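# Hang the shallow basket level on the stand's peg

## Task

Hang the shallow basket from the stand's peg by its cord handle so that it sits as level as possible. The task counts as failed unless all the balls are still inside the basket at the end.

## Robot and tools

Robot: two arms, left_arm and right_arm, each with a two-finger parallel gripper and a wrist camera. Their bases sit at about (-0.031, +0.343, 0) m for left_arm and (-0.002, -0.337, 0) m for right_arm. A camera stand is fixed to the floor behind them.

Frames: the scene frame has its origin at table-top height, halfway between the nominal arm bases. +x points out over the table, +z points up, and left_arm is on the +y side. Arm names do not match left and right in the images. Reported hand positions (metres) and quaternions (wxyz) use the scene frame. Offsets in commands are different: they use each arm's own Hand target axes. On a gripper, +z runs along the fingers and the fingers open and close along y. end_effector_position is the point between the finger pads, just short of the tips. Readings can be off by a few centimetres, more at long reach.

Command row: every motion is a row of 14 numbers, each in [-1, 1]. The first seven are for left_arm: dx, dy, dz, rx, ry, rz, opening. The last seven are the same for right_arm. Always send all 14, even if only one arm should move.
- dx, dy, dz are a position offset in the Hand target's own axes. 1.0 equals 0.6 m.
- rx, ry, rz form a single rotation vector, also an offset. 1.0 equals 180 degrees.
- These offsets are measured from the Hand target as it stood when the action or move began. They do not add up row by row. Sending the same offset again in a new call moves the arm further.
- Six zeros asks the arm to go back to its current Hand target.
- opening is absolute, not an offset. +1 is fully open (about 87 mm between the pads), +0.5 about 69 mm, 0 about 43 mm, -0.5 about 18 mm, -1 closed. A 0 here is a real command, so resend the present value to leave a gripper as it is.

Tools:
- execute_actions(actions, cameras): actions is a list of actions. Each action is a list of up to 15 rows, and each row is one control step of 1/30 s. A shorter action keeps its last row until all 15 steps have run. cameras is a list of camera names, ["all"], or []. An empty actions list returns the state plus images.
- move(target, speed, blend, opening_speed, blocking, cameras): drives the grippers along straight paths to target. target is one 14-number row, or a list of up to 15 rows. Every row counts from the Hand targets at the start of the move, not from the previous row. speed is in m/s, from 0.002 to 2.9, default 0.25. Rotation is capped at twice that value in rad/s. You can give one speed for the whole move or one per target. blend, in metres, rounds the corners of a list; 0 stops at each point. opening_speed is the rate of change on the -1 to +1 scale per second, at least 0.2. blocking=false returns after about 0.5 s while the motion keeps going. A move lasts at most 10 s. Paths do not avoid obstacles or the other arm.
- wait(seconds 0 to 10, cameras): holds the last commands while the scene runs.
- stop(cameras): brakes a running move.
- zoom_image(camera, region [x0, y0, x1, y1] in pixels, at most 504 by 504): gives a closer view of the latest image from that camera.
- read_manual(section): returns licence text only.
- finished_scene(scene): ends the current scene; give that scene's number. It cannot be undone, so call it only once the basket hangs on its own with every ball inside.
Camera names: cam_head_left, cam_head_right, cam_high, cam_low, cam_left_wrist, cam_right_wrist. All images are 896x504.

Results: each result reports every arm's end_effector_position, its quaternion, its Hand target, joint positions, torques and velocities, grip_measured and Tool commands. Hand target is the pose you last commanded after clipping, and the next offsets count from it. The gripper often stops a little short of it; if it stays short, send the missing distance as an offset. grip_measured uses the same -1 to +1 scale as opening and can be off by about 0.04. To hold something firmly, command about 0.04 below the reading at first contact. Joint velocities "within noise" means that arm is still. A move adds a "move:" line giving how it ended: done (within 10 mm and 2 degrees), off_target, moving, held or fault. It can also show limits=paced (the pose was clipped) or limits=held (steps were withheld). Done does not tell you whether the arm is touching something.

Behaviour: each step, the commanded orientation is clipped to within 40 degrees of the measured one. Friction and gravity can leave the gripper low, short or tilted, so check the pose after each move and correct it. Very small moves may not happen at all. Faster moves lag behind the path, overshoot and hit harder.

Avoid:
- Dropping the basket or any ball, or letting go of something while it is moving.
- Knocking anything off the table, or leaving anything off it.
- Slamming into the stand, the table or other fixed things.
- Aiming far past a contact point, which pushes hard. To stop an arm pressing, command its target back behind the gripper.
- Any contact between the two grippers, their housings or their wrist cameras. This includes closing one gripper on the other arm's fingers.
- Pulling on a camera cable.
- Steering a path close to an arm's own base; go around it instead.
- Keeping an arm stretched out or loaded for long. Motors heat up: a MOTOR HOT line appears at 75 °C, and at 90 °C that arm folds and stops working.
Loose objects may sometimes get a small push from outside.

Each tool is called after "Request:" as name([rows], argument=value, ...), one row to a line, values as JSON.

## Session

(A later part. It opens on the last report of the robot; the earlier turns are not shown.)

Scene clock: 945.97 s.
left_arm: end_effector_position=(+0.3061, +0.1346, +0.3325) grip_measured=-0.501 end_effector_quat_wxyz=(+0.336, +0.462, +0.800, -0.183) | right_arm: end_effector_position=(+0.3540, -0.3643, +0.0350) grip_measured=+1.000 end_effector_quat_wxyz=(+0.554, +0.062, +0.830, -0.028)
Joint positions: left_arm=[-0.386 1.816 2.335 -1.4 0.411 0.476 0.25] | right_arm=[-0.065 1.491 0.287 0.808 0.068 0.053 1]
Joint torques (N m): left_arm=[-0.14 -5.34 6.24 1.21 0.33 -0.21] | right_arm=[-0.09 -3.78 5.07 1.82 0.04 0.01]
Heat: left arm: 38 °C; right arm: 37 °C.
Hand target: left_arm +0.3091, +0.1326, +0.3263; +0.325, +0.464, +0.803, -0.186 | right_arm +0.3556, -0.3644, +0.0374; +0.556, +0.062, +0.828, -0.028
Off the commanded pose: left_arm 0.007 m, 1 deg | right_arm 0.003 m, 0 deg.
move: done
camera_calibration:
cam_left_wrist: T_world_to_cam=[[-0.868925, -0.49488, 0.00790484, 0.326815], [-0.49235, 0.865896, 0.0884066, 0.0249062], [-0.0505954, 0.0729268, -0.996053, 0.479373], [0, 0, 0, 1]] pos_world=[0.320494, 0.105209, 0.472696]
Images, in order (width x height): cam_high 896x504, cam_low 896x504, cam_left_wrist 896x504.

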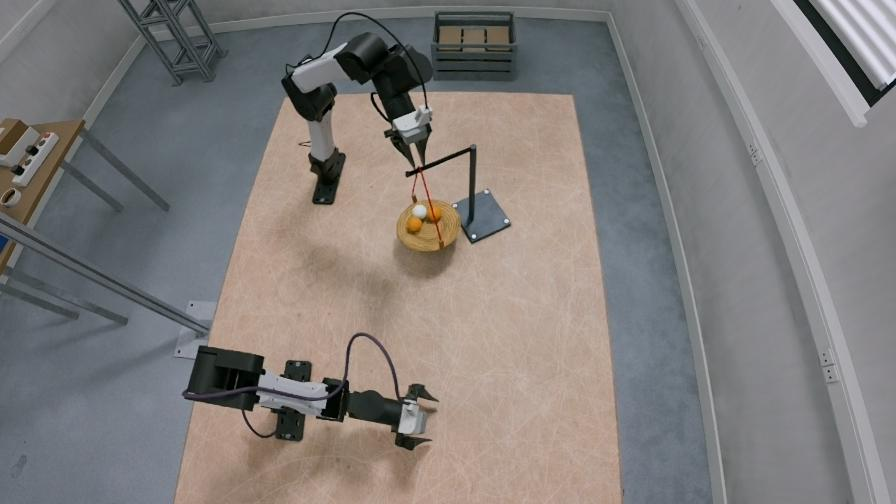

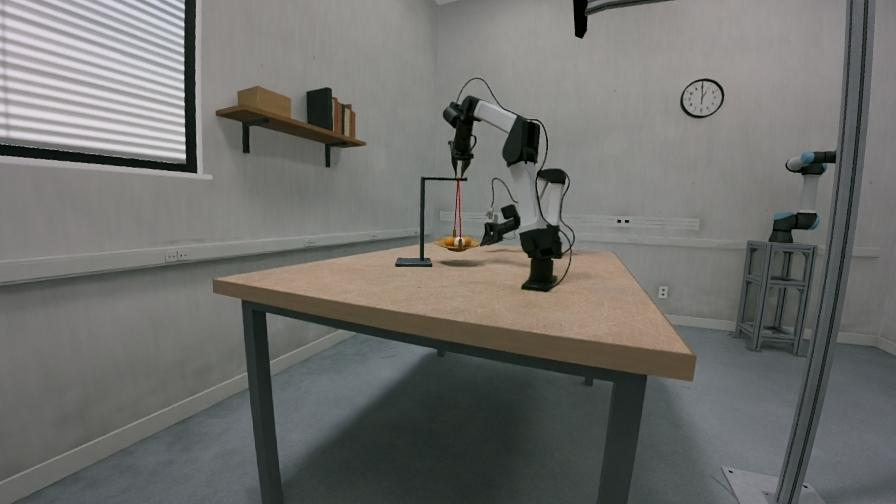

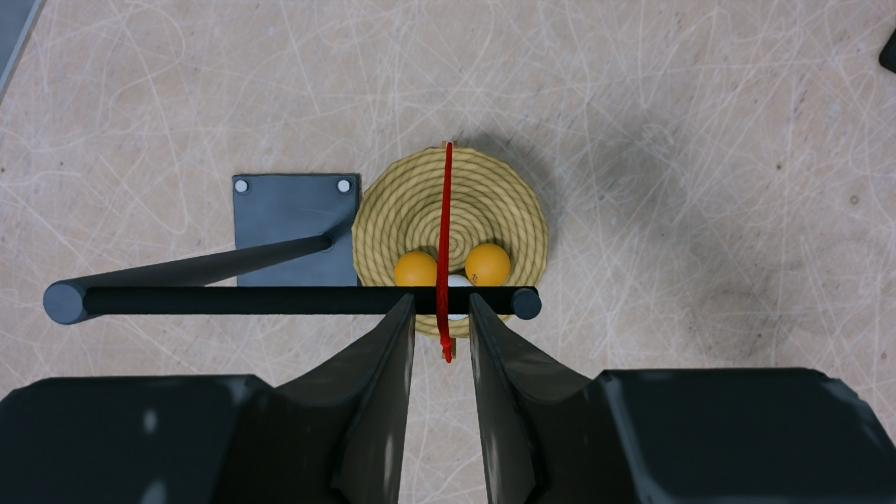

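Request:
move([
  [-0.0068, 0, -0.0491, 0, 0, 0, -0.5, 0, 0, 0, 0, 0, 0, 1],
  [0.066, 0, -0.0178, 0, -0.061, 0, -0.5, 0, 0, 0, 0, 0, 0, 1],
], speed=0.06, blend=[0.008, 0], cameras=["cam_left_wrist", "cam_high", "cam_low", "cam_head_left", "cam_head_right"])

Request:
zoom_image(camera="cam_left_wrist", region=[320, 120, 600, 380])

Request:
zoom_image(camera="cam_low", region=[410, 160, 510, 260])

Request:
zoom_image(camera="cam_head_right", region=[280, 180, 460, 340])

Request:
zoom_image(camera="cam_high", region=[380, 140, 480, 260])

Scene clock: 1340.43 s.
left_arm: end_effector_position=(+0.2933, +0.1627, +0.2983) grip_measured=-0.500 end_effector_quat_wxyz=(+0.385, +0.444, +0.776, -0.229) | right_arm: end_effector_position=(+0.3540, -0.3643, +0.0350) grip_measured=+1.000 end_effector_quat_wxyz=(+0.554, +0.062, +0.830, -0.028)
Joint positions: left_arm=[-0.253 1.505 1.731 -1.03 0.589 0.506 0.25] | right_arm=[-0.065 1.491 0.287 0.808 0.068 0.053 1]
Joint torques (N m): left_arm=[0.29 -8.47 4.94 1.58 0.38 -0.28] | right_arm=[-0.05 -3.75 5.11 1.82 0.05 0.02]
Heat: left arm: 36 °C; right arm: 37 °C.
Hand target: left_arm +0.2911, +0.1637, +0.3065; +0.400, +0.444, +0.768, -0.230 | right_arm +0.3556, -0.3644, +0.0374; +0.556, +0.062, +0.828, -0.028
Off the commanded pose: left_arm 0.008 m, 2 deg | right_arm 0.003 m, 0 deg.
move: done
camera_calibration:
cam_left_wrist: T_world_to_cam=[[-0.87305, -0.48619, 0.0374518, 0.320977], [-0.487596, 0.871322, -0.0552136, 0.0379212], [-0.00578831, -0.0664655, -0.997772, 0.452561], [0, 0, 0, 1]] pos_world=[0.301339, 0.153094, 0.441625]
Images, in order (width x height): cam_head_left 896x504, cam_head_right 896x504, cam_high 896x504, cam_low 896x504, cam_left_wrist 896x504.

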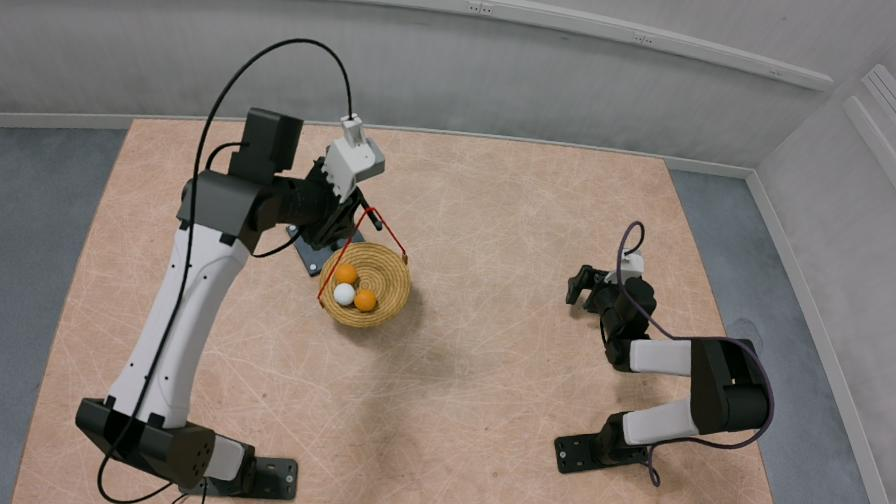

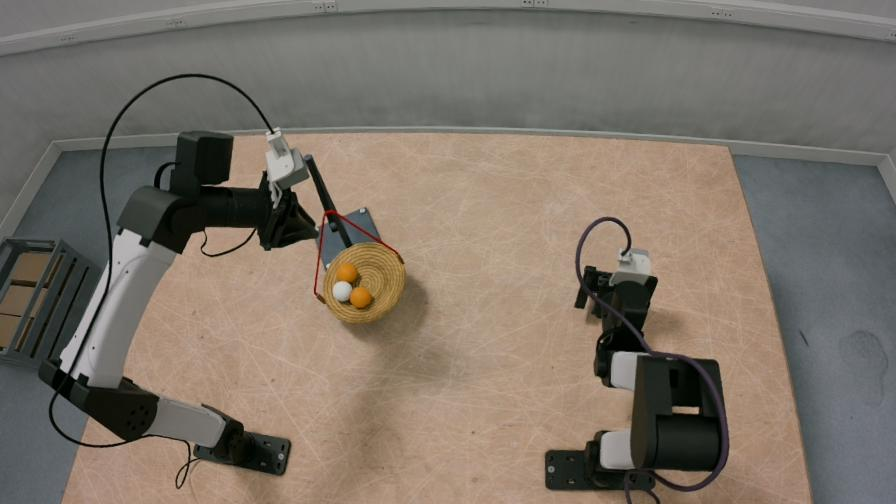

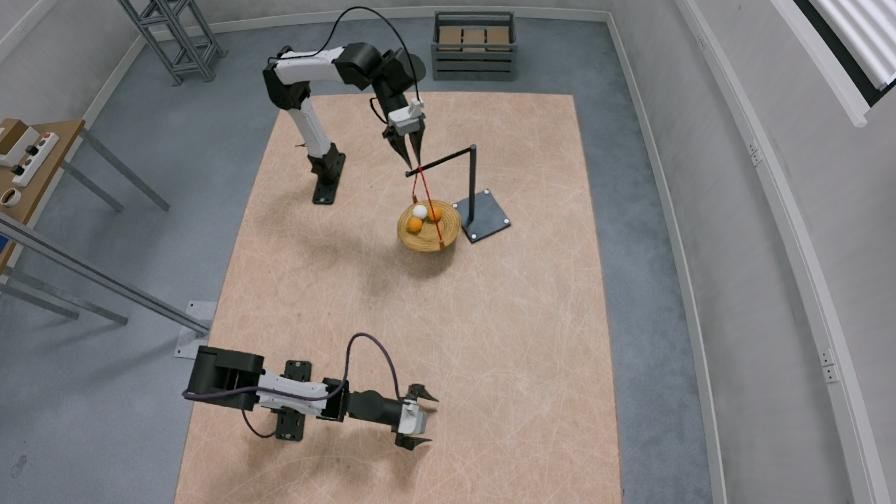

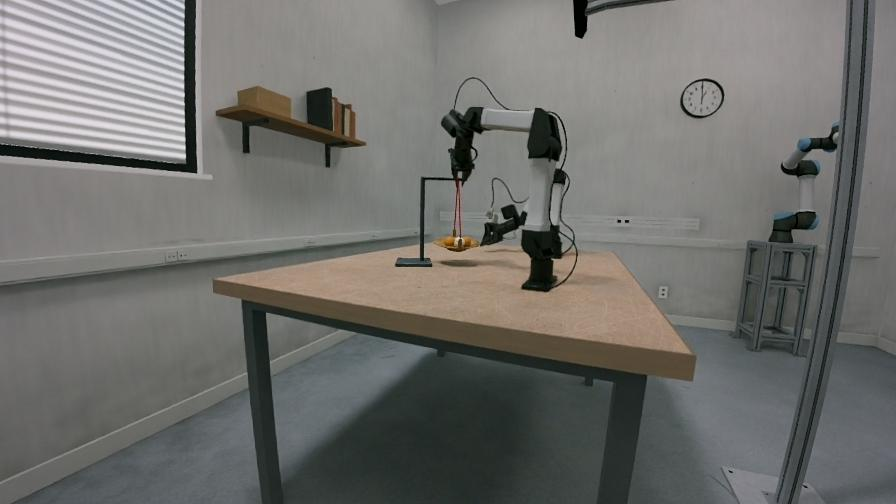

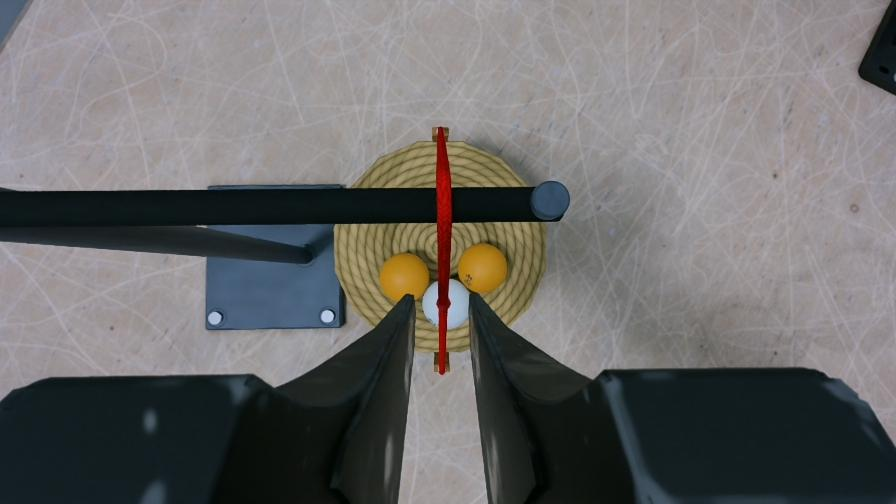

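Scaled by 1.800 from the camera's 896x504 image, which has a finer 1280x720 frame.

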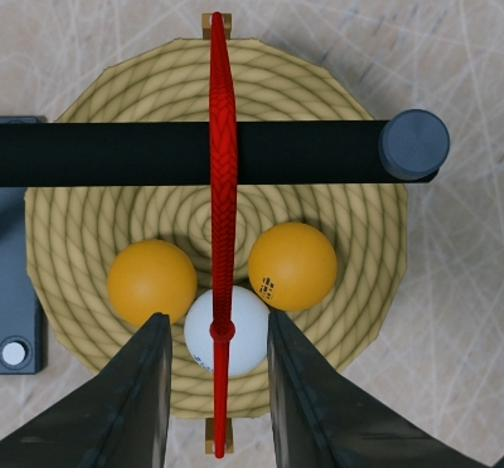

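Scaled by 5.040 from the camera's 896x504 image, which has a finer 1280x720 frame.

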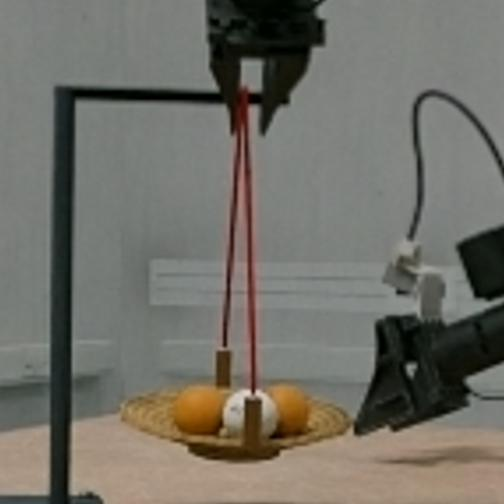

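Scaled by 2.800 from the camera's 896x504 image, which has a finer 1280x720 frame.

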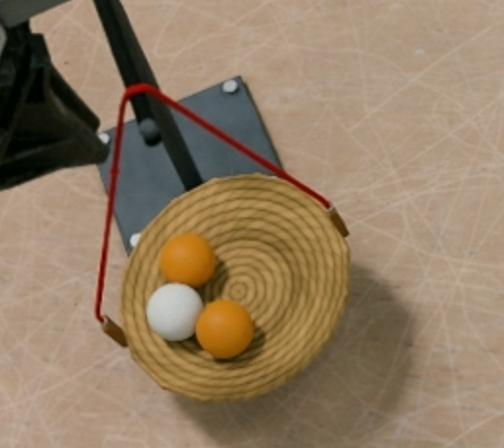

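Scaled by 4.200 from the camera's 896x504 image, which has a finer 1280x720 frame.

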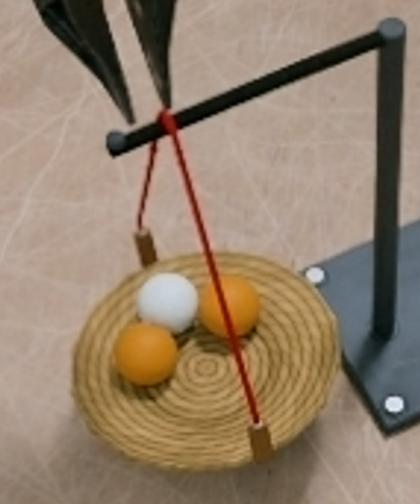

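Request:
move([
  [-0.0097, 0, 0.0243, 0, 0, 0, -0.5, 0, 0, 0, 0, 0, 0, 1],
  [-0.0097, 0, 0.0243, 0, 0, 0, -1, 0, 0, 0, 0, 0, 0, 1],
], speed=0.05, opening_speed=0.6, cameras=["cam_left_wrist", "cam_low"])

Request:
zoom_image(camera="cam_left_wrist", region=[320, 140, 600, 380])

Request:
zoom_image(camera="cam_low", region=[410, 160, 510, 260])

Scene clock: 1365.67 s.
left_arm: end_effector_position=(+0.2961, +0.1528, +0.3035) grip_measured=-1.000 end_effector_quat_wxyz=(+0.397, +0.445, +0.769, -0.231) | right_arm: end_effector_position=(+0.3540, -0.3643, +0.0350) grip_measured=+1.000 end_effector_quat_wxyz=(+0.554, +0.062, +0.830, -0.028)
Joint positions: left_arm=[-0.278 1.505 1.731 -0.989 0.58 0.481 0] | right_arm=[-0.065 1.491 0.287 0.808 0.068 0.053 1]
Joint torques (N m): left_arm=[-0.73 -5.85 5.45 1.57 0.22 -0.36] | right_arm=[-0.08 -3.78 5.12 1.82 0.05 0.01]
Heat: left arm: 36 °C; right arm: 37 °C.
Hand target: left_arm +0.2988, +0.1505, +0.3029; +0.400, +0.444, +0.768, -0.230 | right_arm +0.3556, -0.3644, +0.0374; +0.556, +0.062, +0.828, -0.028
Off the commanded pose: left_arm 0.004 m, 0 deg | right_arm 0.003 m, 0 deg.
move: done
camera_calibration:
cam_left_wrist: T_world_to_cam=[[-0.87573, -0.482171, 0.0246527, 0.322424], [-0.482482, 0.872155, -0.0809723, 0.0543919], [0.0175415, -0.0828043, -0.996411, 0.452288], [0, 0, 0, 1]] pos_world=[0.300665, 0.145476, 0.44712]
Images, in order (width x height): cam_low 896x504, cam_left_wrist 896x504.

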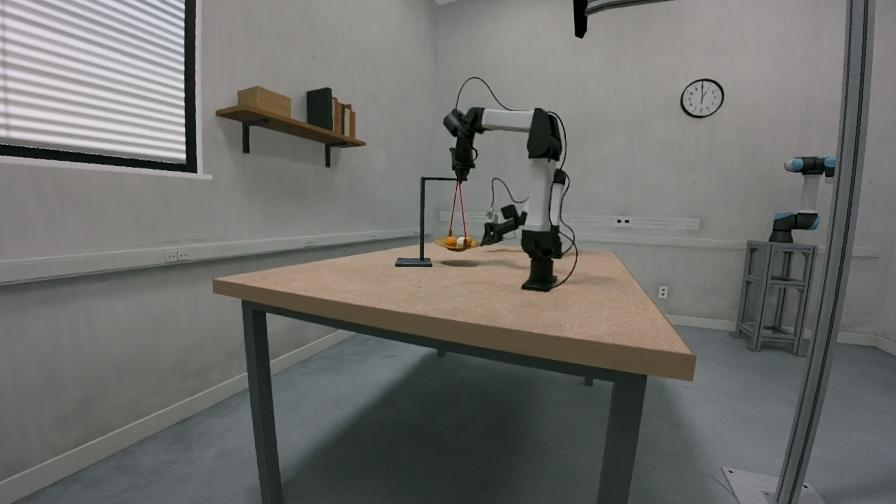

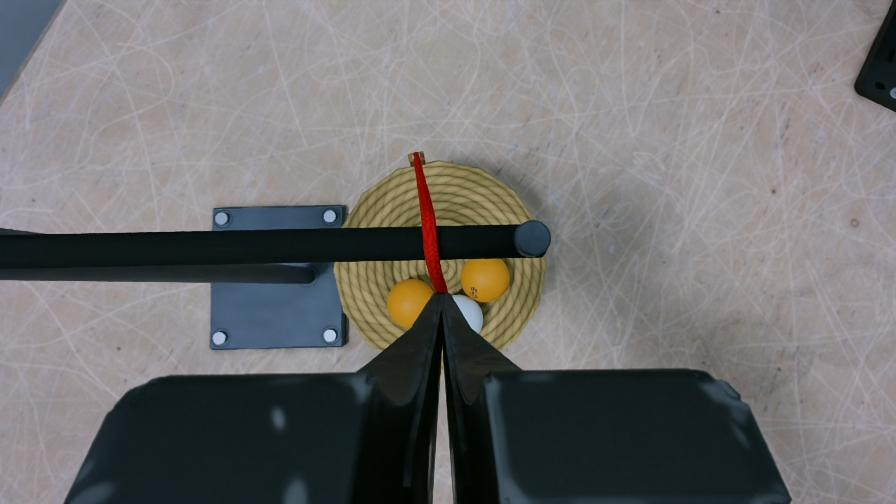

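Scaled by 1.800 from the camera's 896x504 image, which has a finer 1280x720 frame.

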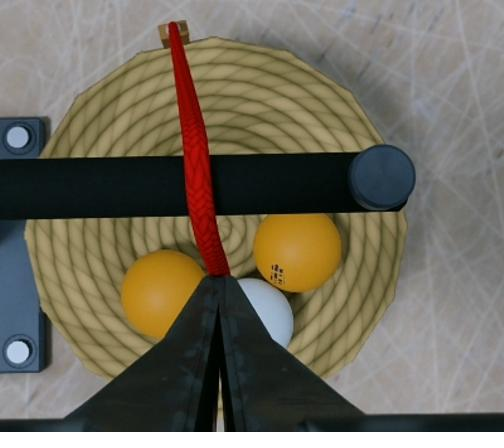

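Scaled by 5.040 from the camera's 896x504 image, which has a finer 1280x720 frame.

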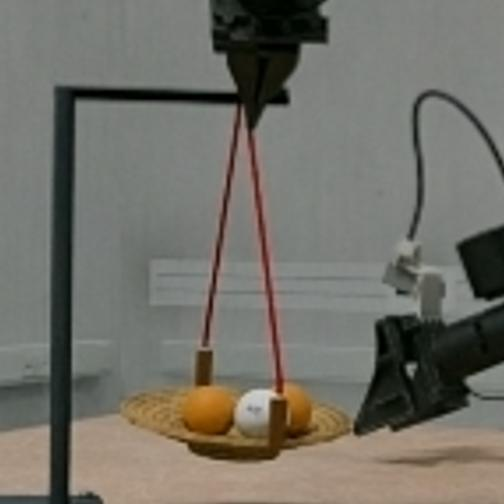

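Request:
move([
  [0, 0, 0, 0, 0, 0, -0.5, 0, 0, 0, 0, 0, 0, 1],
  [0.0058, 0, 0.0193, 0, 0, 0, -0.5, 0, 0, 0, 0, 0, 0, 1],
], speed=0.04, opening_speed=0.8, cameras=["cam_left_wrist", "cam_low", "cam_high"])

Request:
zoom_image(camera="cam_left_wrist", region=[320, 140, 600, 380])

Request:
zoom_image(camera="cam_high", region=[380, 140, 480, 260])

Scene clock: 1385.17 s.
left_arm: end_effector_position=(+0.2996, +0.1462, +0.2970) grip_measured=-0.500 end_effector_quat_wxyz=(+0.400, +0.446, +0.767, -0.231) | right_arm: end_effector_position=(+0.3540, -0.3643, +0.0350) grip_measured=+1.000 end_effector_quat_wxyz=(+0.554, +0.062, +0.830, -0.028)
Joint positions: left_arm=[-0.296 1.505 1.696 -0.939 0.569 0.467 0.25] | right_arm=[-0.065 1.491 0.287 0.808 0.068 0.053 1]
Joint torques (N m): left_arm=[-0.66 -5.72 5.15 1.58 0.19 -0.35] | right_arm=[-0.08 -3.78 5.09 1.81 0.05 0.01]
Heat: left arm: 37 °C; right arm: 37 °C.
Hand target: left_arm +0.3025, +0.1440, +0.2934; +0.400, +0.444, +0.768, -0.230 | right_arm +0.3556, -0.3644, +0.0374; +0.556, +0.062, +0.828, -0.028
Off the commanded pose: left_arm 0.005 m, 0 deg | right_arm 0.003 m, 0 deg.
move: done
camera_calibration:
cam_left_wrist: T_world_to_cam=[[-0.876704, -0.480596, 0.0204371, 0.32372], [-0.480436, 0.872717, -0.0868685, 0.0623948], [0.0239129, -0.0859767, -0.99601, 0.443687], [0, 0, 0, 1]] pos_world=[0.303174, 0.139272, 0.440721]
Images, in order (width x height): cam_high 896x504, cam_low 896x504, cam_left_wrist 896x504.

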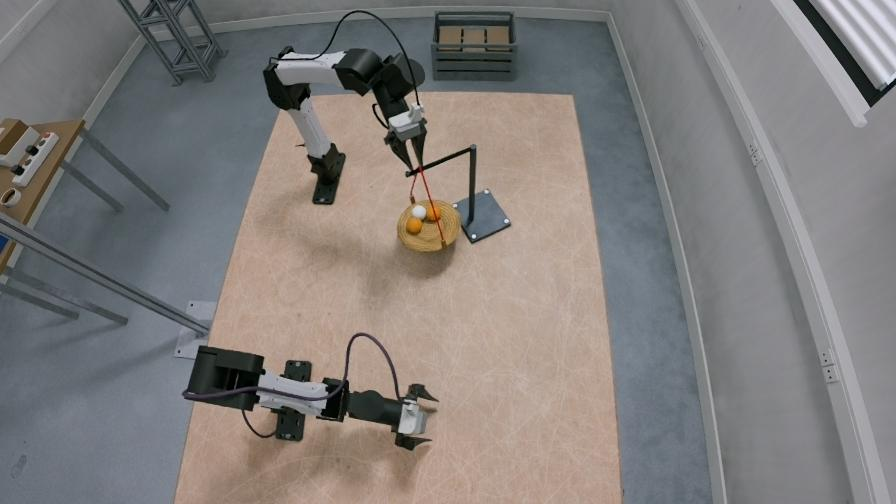

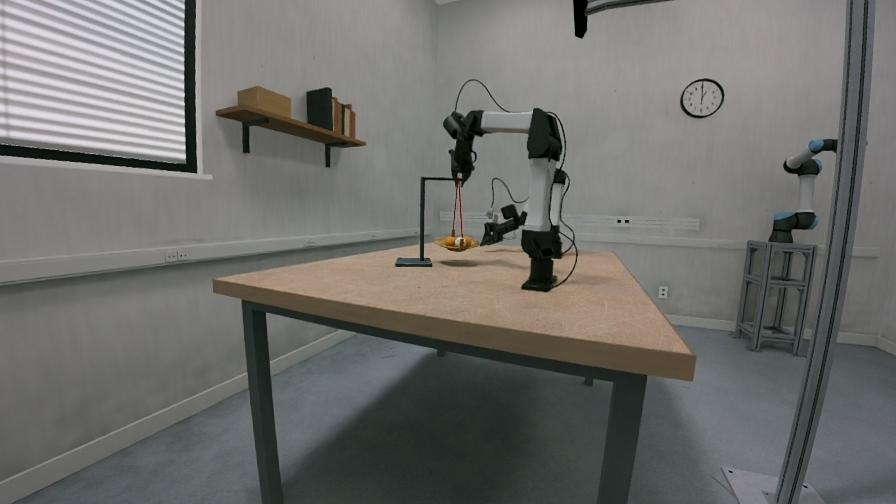

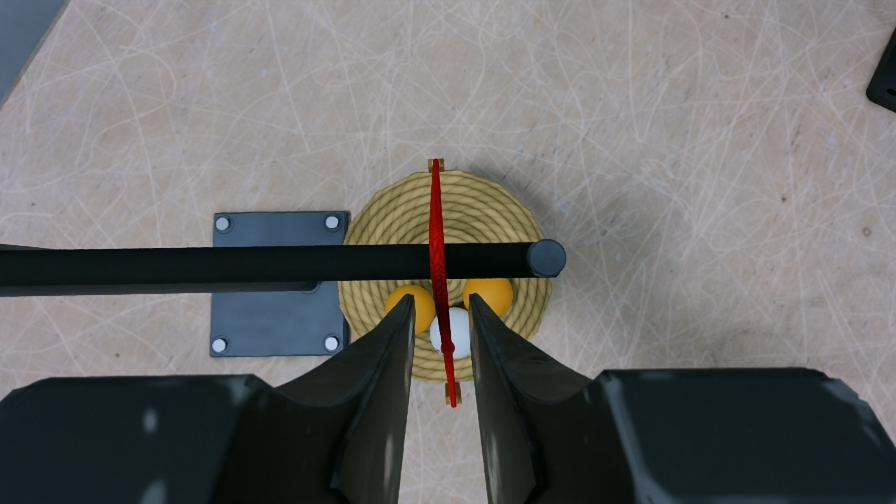

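Scaled by 1.800 from the camera's 896x504 image, which has a finer 1280x720 frame.

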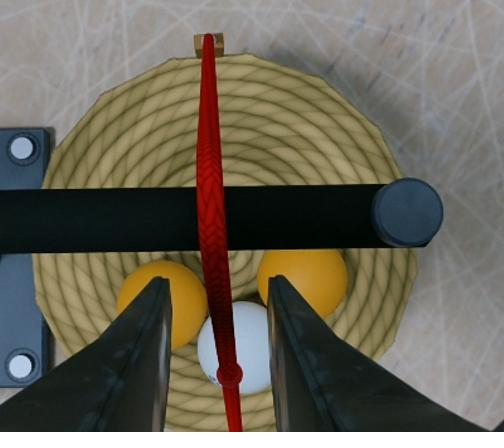

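Scaled by 4.200 from the camera's 896x504 image, which has a finer 1280x720 frame.

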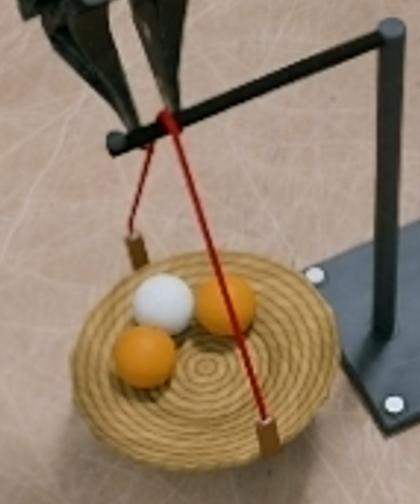

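Request:
move([
  [0, 0, 0, 0, 0, 0, -1, 0, 0, 0, 0, 0, 0, 1],
], speed=0.04, opening_speed=0.6, cameras=["cam_left_wrist"])

Scene clock: 1392.33 s.
left_arm: end_effector_position=(+0.2998, +0.1462, +0.2971) grip_measured=-0.910 end_effector_quat_wxyz=(+0.400, +0.446, +0.767, -0.231) | right_arm: end_effector_position=(+0.3540, -0.3643, +0.0350) grip_measured=+1.000 end_effector_quat_wxyz=(+0.554, +0.062, +0.830, -0.028)
Joint positions: left_arm=[-0.296 1.505 1.696 -0.938 0.569 0.467 0.045] | right_arm=[-0.065 1.491 0.287 0.808 0.068 0.053 1]
Joint torques (N m): left_arm=[-0.72 -5.79 5.08 1.59 0.23 -0.35] | right_arm=[-0.08 -3.84 5.11 1.82 0.06 0.02]
Heat: left arm: 37 °C; right arm: 37 °C.
Hand target: left_arm +0.3026, +0.1440, +0.2934; +0.400, +0.444, +0.768, -0.230 | right_arm +0.3556, -0.3644, +0.0374; +0.556, +0.062, +0.828, -0.028
Off the commanded pose: left_arm 0.005 m, 0 deg | right_arm 0.003 m, 0 deg.
move: done
camera_calibration:
cam_left_wrist: T_world_to_cam=[[-0.876459, -0.481061, 0.0200015, 0.324036], [-0.480851, 0.87245, -0.0872498, 0.0626952], [0.0245221, -0.0860886, -0.995986, 0.443613], [0, 0, 0, 1]] pos_world=[0.303273, 0.139373, 0.440821]
Images, in order (width x height): cam_left_wrist 896x504.

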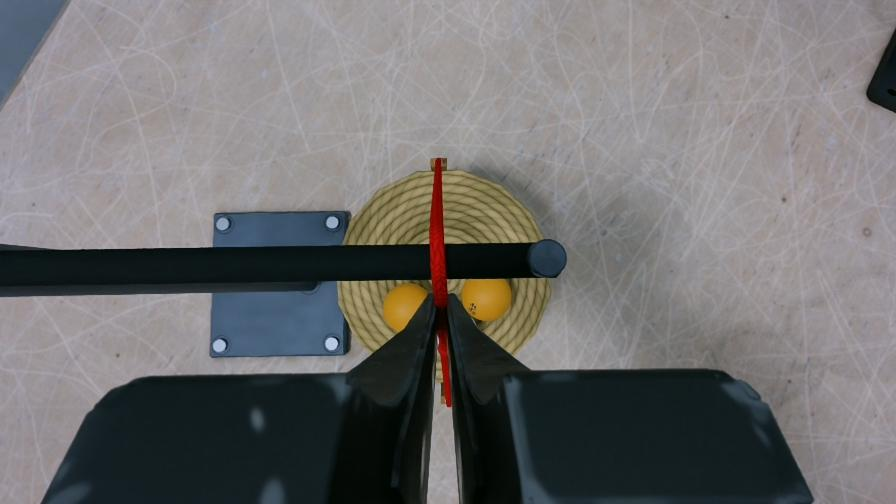

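Request:
move(target=[-0.022, 0, -0.0093, 0, 0, 0, -1, 0, 0, 0, 0, 0, 0, 1], speed=0.03)

Scene clock: 1404.33 s.
left_arm: end_effector_position=(+0.3008, +0.1449, +0.2985) grip_measured=-0.910 end_effector_quat_wxyz=(+0.392, +0.444, +0.772, -0.231) | right_arm: end_effector_position=(+0.3540, -0.3643, +0.0350) grip_measured=+1.000 end_effector_quat_wxyz=(+0.554, +0.062, +0.830, -0.028)
Joint positions: left_arm=[-0.3 1.529 1.736 -0.971 0.561 0.461 0.045] | right_arm=[-0.065 1.491 0.287 0.808 0.068 0.053 1]
Joint torques (N m): left_arm=[-0.88 -5.29 9.16 1.4 0.25 -0.34] | right_arm=[-0.1 -3.79 5.12 1.81 0.04 0]
Heat: left arm: 37 °C; right arm: 37 °C.
Hand target: left_arm +0.3040, +0.1415, +0.3074; +0.400, +0.444, +0.768, -0.230 | right_arm +0.3556, -0.3644, +0.0374; +0.556, +0.062, +0.828, -0.028
Off the commanded pose: left_arm 0.010 m, 1 deg | right_arm 0.003 m, 0 deg.
move: done

Request:
move(target=[-0.0139, 0, -0.0064, 0, 0, 0, -1, 0, 0, 0, 0, 0, 0, 1], speed=0.03, cameras=["cam_left_wrist", "cam_low", "cam_high"])

Request:
zoom_image(camera="cam_low", region=[410, 160, 510, 260])

Request:
zoom_image(camera="cam_left_wrist", region=[320, 140, 600, 380])

Request:
zoom_image(camera="cam_high", region=[380, 140, 480, 260])

Scene clock: 1413.70 s.
left_arm: end_effector_position=(+0.3023, +0.1428, +0.3080) grip_measured=-0.910 end_effector_quat_wxyz=(+0.393, +0.444, +0.771, -0.231) | right_arm: end_effector_position=(+0.3540, -0.3643, +0.0350) grip_measured=+1.000 end_effector_quat_wxyz=(+0.554, +0.062, +0.830, -0.028)
Joint positions: left_arm=[-0.305 1.552 1.798 -1.006 0.559 0.458 0.045] | right_arm=[-0.065 1.491 0.287 0.808 0.068 0.053 1]
Joint torques (N m): left_arm=[-0.85 -5.42 9.02 1.34 0.23 -0.36] | right_arm=[-0.05 -3.78 5.15 1.82 0.05 0.01]
Heat: left arm: 37 °C; right arm: 37 °C.
Hand target: left_arm +0.3049, +0.1399, +0.3164; +0.400, +0.444, +0.768, -0.230 | right_arm +0.3556, -0.3644, +0.0374; +0.556, +0.062, +0.828, -0.028
Off the commanded pose: left_arm 0.009 m, 1 deg | right_arm 0.003 m, 0 deg.
move: done
camera_calibration:
cam_left_wrist: T_world_to_cam=[[-0.874776, -0.483599, 0.0300007, 0.321208], [-0.484432, 0.871688, -0.0740645, 0.0650201], [0.00966624, -0.0793231, -0.996802, 0.457904], [0, 0, 0, 1]] pos_world=[0.308056, 0.134981, 0.451619]
Images, in order (width x height): cam_high 896x504, cam_low 896x504, cam_left_wrist 896x504.

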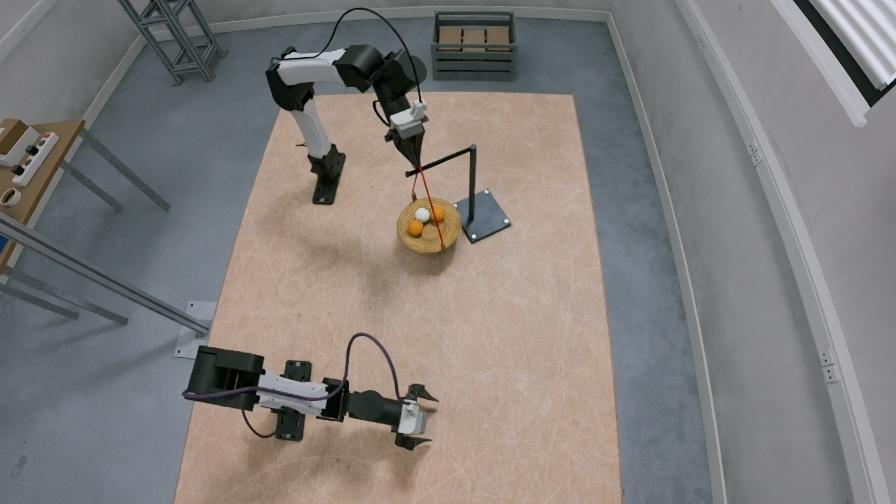

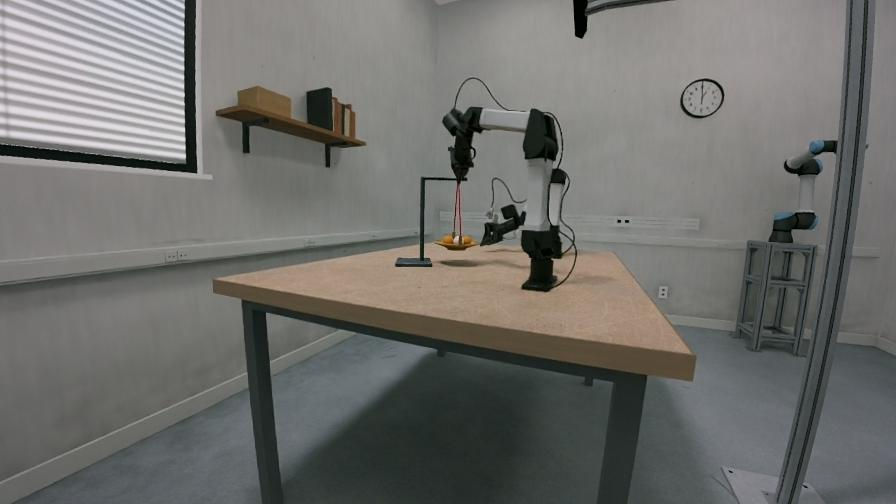

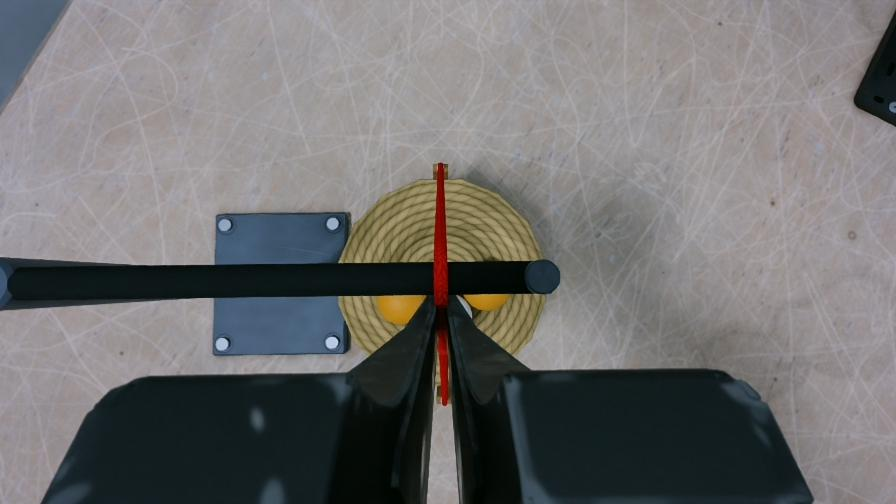

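Scaled by 5.040 from the camera's 896x504 image, which has a finer 1280x720 frame.

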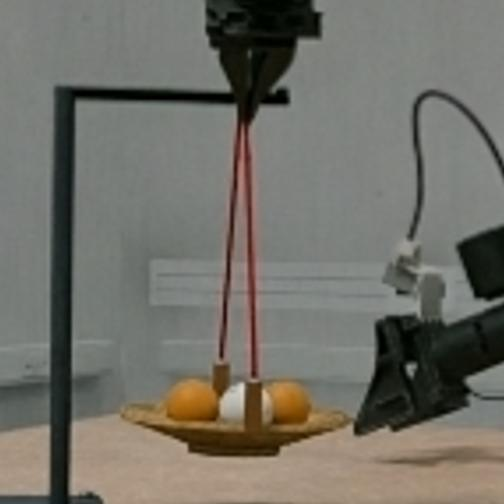

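Scaled by 1.800 from the camera's 896x504 image, which has a finer 1280x720 frame.

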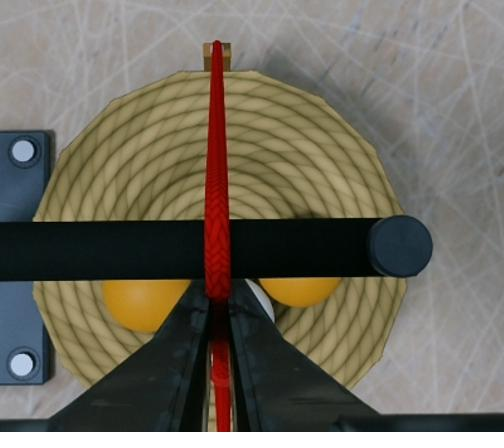

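Scaled by 4.200 from the camera's 896x504 image, which has a finer 1280x720 frame.

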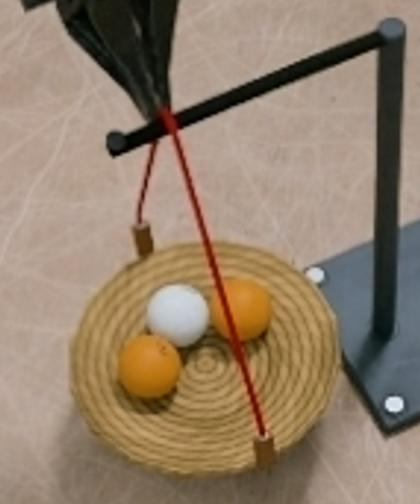

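Request:
move(target=[-0.0017, 0, -0.0043, 0, 0, 0, -1, 0, 0, 0, 0, 0, 0, 1], speed=0.03, cameras=["cam_low", "cam_high"])

Request:
zoom_image(camera="cam_low", region=[410, 160, 510, 260])

Request:
zoom_image(camera="cam_high", region=[380, 140, 480, 260])

Scene clock: 1447.10 s.
left_arm: end_effector_position=(+0.3009, +0.1433, +0.3104) grip_measured=-0.910 end_effector_quat_wxyz=(+0.393, +0.444, +0.772, -0.231) | right_arm: end_effector_position=(+0.3540, -0.3643, +0.0350) grip_measured=+1.000 end_effector_quat_wxyz=(+0.554, +0.062, +0.830, -0.028)
Joint positions: left_arm=[-0.305 1.552 1.81 -1.019 0.559 0.458 0.045] | right_arm=[-0.065 1.491 0.287 0.808 0.068 0.053 1]
Joint torques (N m): left_arm=[-0.49 -5.39 9.01 1.35 0.25 -0.33] | right_arm=[-0.06 -3.79 5.11 1.79 0.06 0.01]
Heat: left arm: 41 °C; right arm: 37 °C.
Hand target: left_arm +0.3041, +0.1412, +0.3187; +0.400, +0.444, +0.768, -0.230 | right_arm +0.3556, -0.3644, +0.0374; +0.556, +0.062, +0.828, -0.028
Off the commanded pose: left_arm 0.009 m, 1 deg | right_arm 0.003 m, 0 deg.
move: done
Images, in order (width x height): cam_high 896x504, cam_low 896x504.

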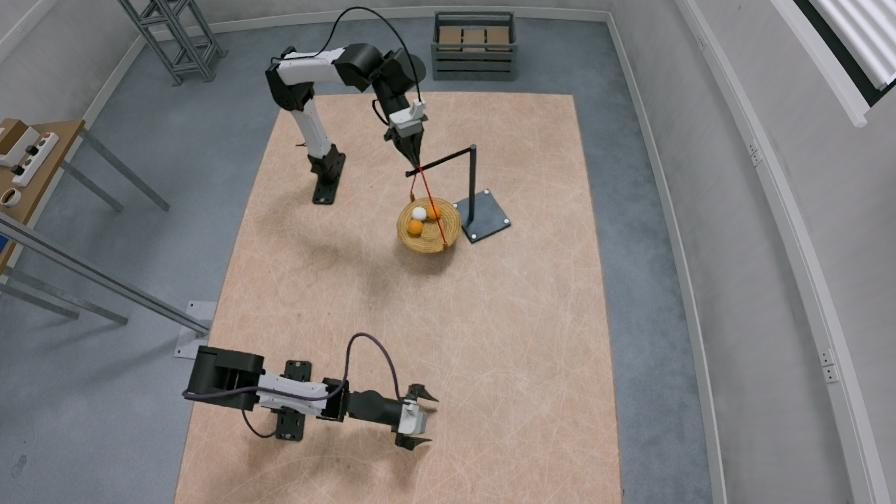

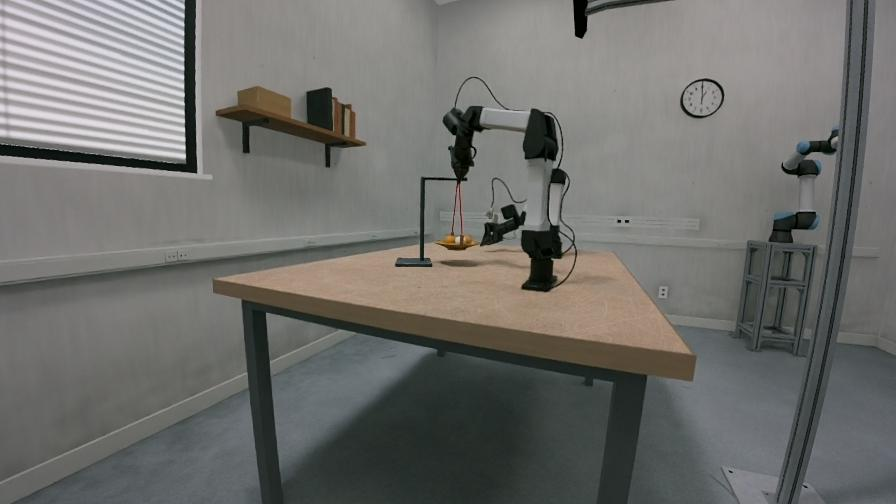

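Scaled by 5.040 from the camera's 896x504 image, which has a finer 1280x720 frame.

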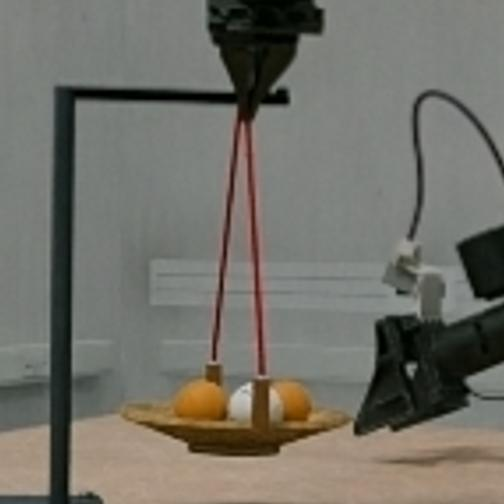

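Scaled by 4.200 from the camera's 896x504 image, which has a finer 1280x720 frame.

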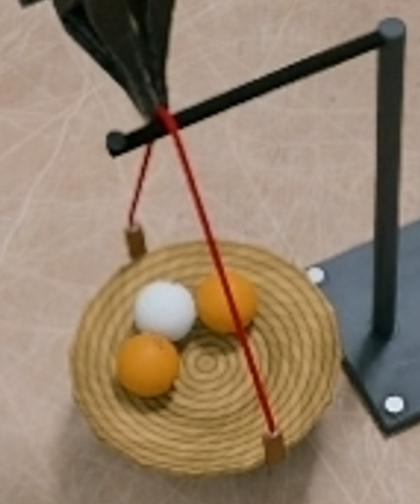

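Request:
wait(seconds=1.0, cameras=["cam_low", "cam_high", "cam_left_wrist", "cam_head_right"])

Request:
zoom_image(camera="cam_low", region=[430, 220, 490, 260])

Request:
zoom_image(camera="cam_high", region=[380, 140, 480, 260])

Request:
zoom_image(camera="cam_head_right", region=[280, 180, 460, 340])

Scene clock: 1457.20 s.
left_arm: end_effector_position=(+0.3007, +0.1434, +0.3103) grip_measured=-0.910 end_effector_quat_wxyz=(+0.392, +0.444, +0.772, -0.231) | right_arm: end_effector_position=(+0.3540, -0.3643, +0.0350) grip_measured=+1.000 end_effector_quat_wxyz=(+0.554, +0.062, +0.830, -0.028)
Joint positions: left_arm=[-0.305 1.552 1.81 -1.019 0.559 0.458 0.045] | right_arm=[-0.065 1.491 0.287 0.808 0.068 0.053 1]
Joint torques (N m): left_arm=[-0.49 -5.34 8.94 1.33 0.25 -0.32] | right_arm=[-0.09 -3.81 5.08 1.82 0.05 0.02]
Heat: left arm: 42 °C; right arm: 37 °C.
Hand target: left_arm +0.3041, +0.1412, +0.3187; +0.400, +0.444, +0.768, -0.230 | right_arm +0.3556, -0.3644, +0.0374; +0.556, +0.062, +0.828, -0.028
Tool commands: left_gripper/opening=-1.0 right_gripper/opening=+1.0
Off the commanded pose: left_arm 0.009 m, 1 deg | right_arm 0.003 m, 0 deg.
wait: 1.00 s; at rest from the start
camera_calibration:
cam_left_wrist: T_world_to_cam=[[-0.874676, -0.483699, 0.0312469, 0.319575], [-0.484644, 0.871695, -0.0725832, 0.0634593], [0.00787067, -0.0786304, -0.996873, 0.460639], [0, 0, 0, 1]] pos_world=[0.306655, 0.135481, 0.453818]
Images, in order (width x height): cam_head_right 896x504, cam_high 896x504, cam_low 896x504, cam_left_wrist 896x504.

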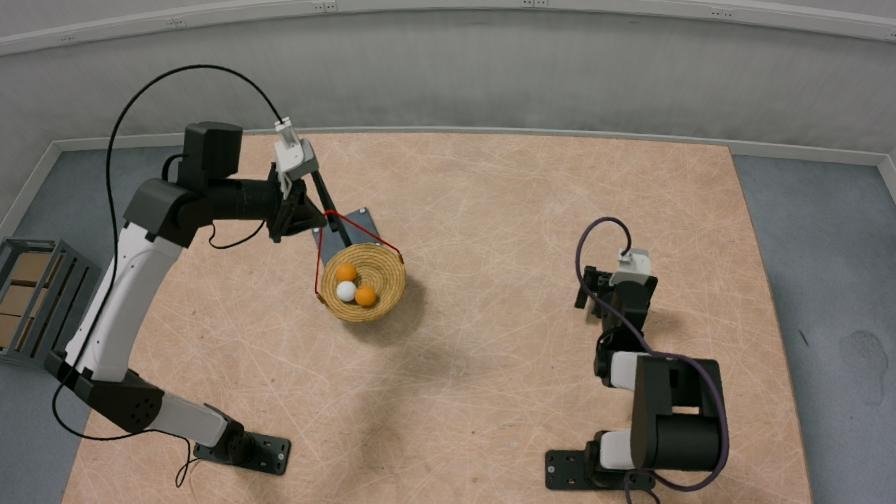

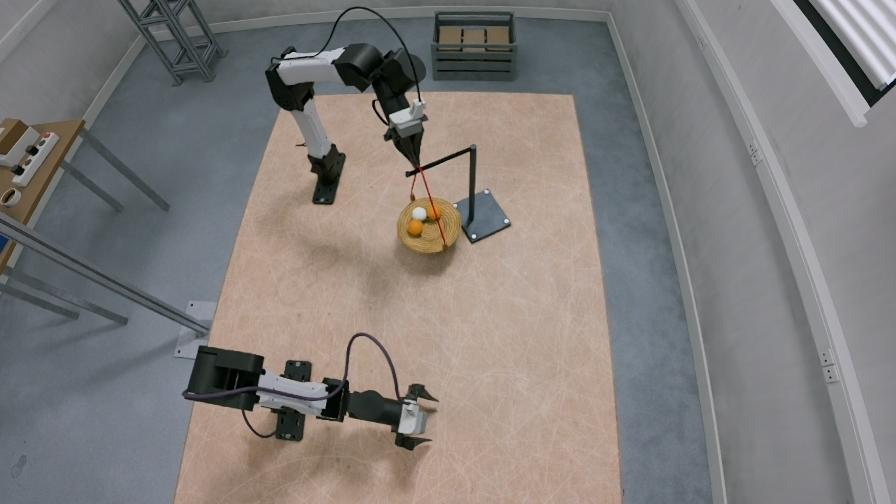

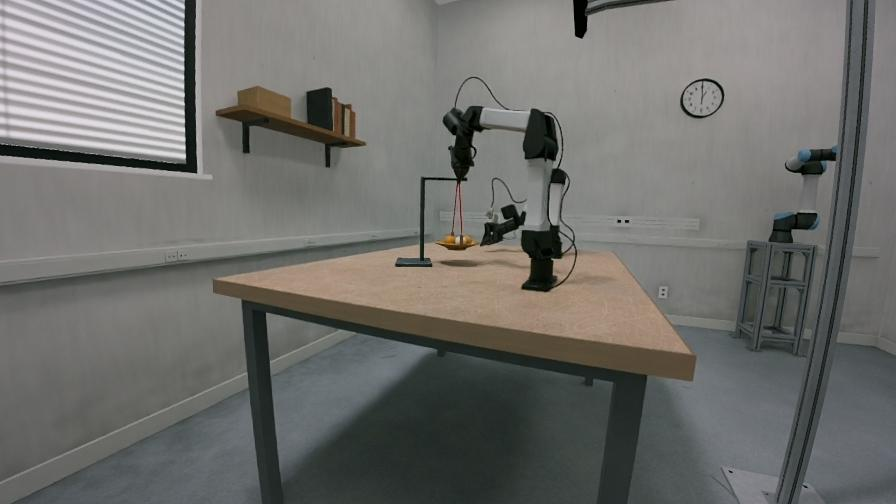

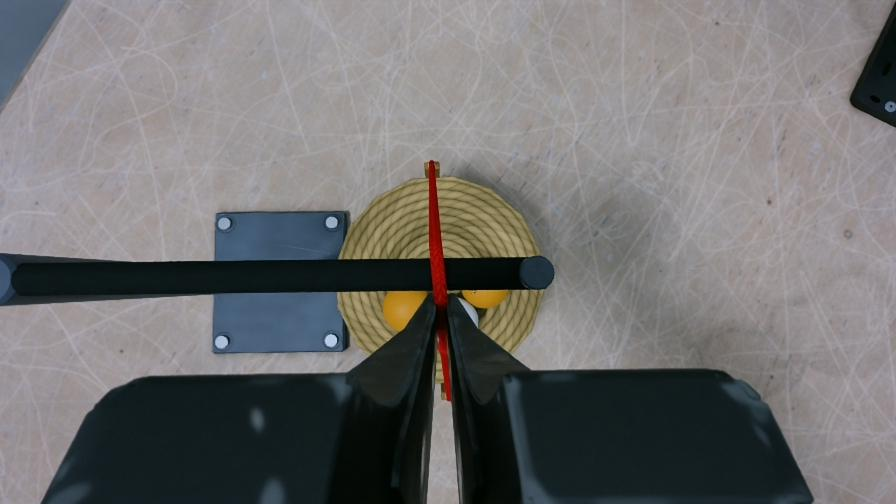

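Scaled by 8.400 from the camera's 896x504 image, which has a finer 1280x720 frame.

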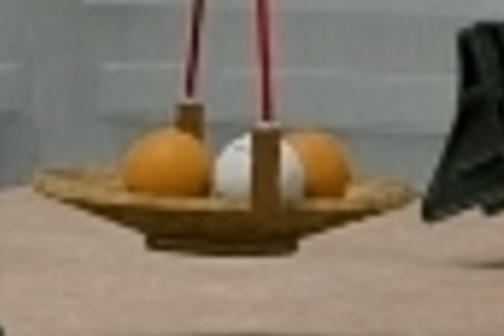

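Scaled by 4.200 from the camera's 896x504 image, which has a finer 1280x720 frame.

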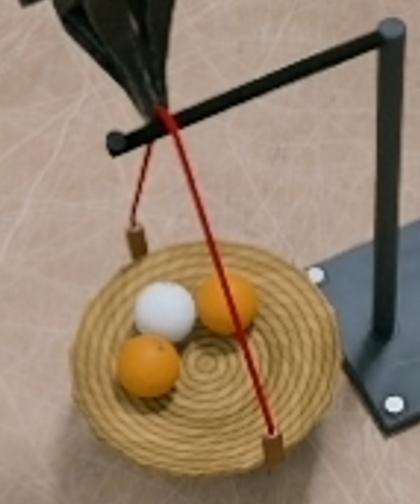

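Scaled by 2.800 from the camera's 896x504 image, which has a finer 1280x720 frame.

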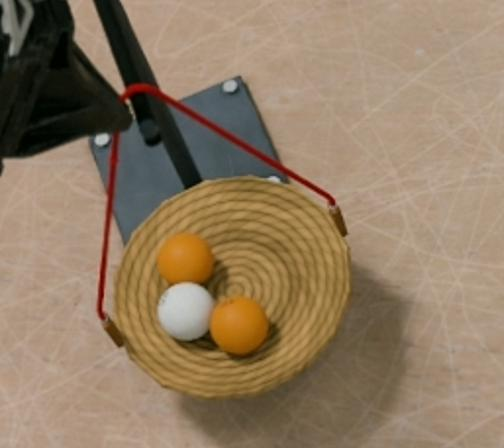

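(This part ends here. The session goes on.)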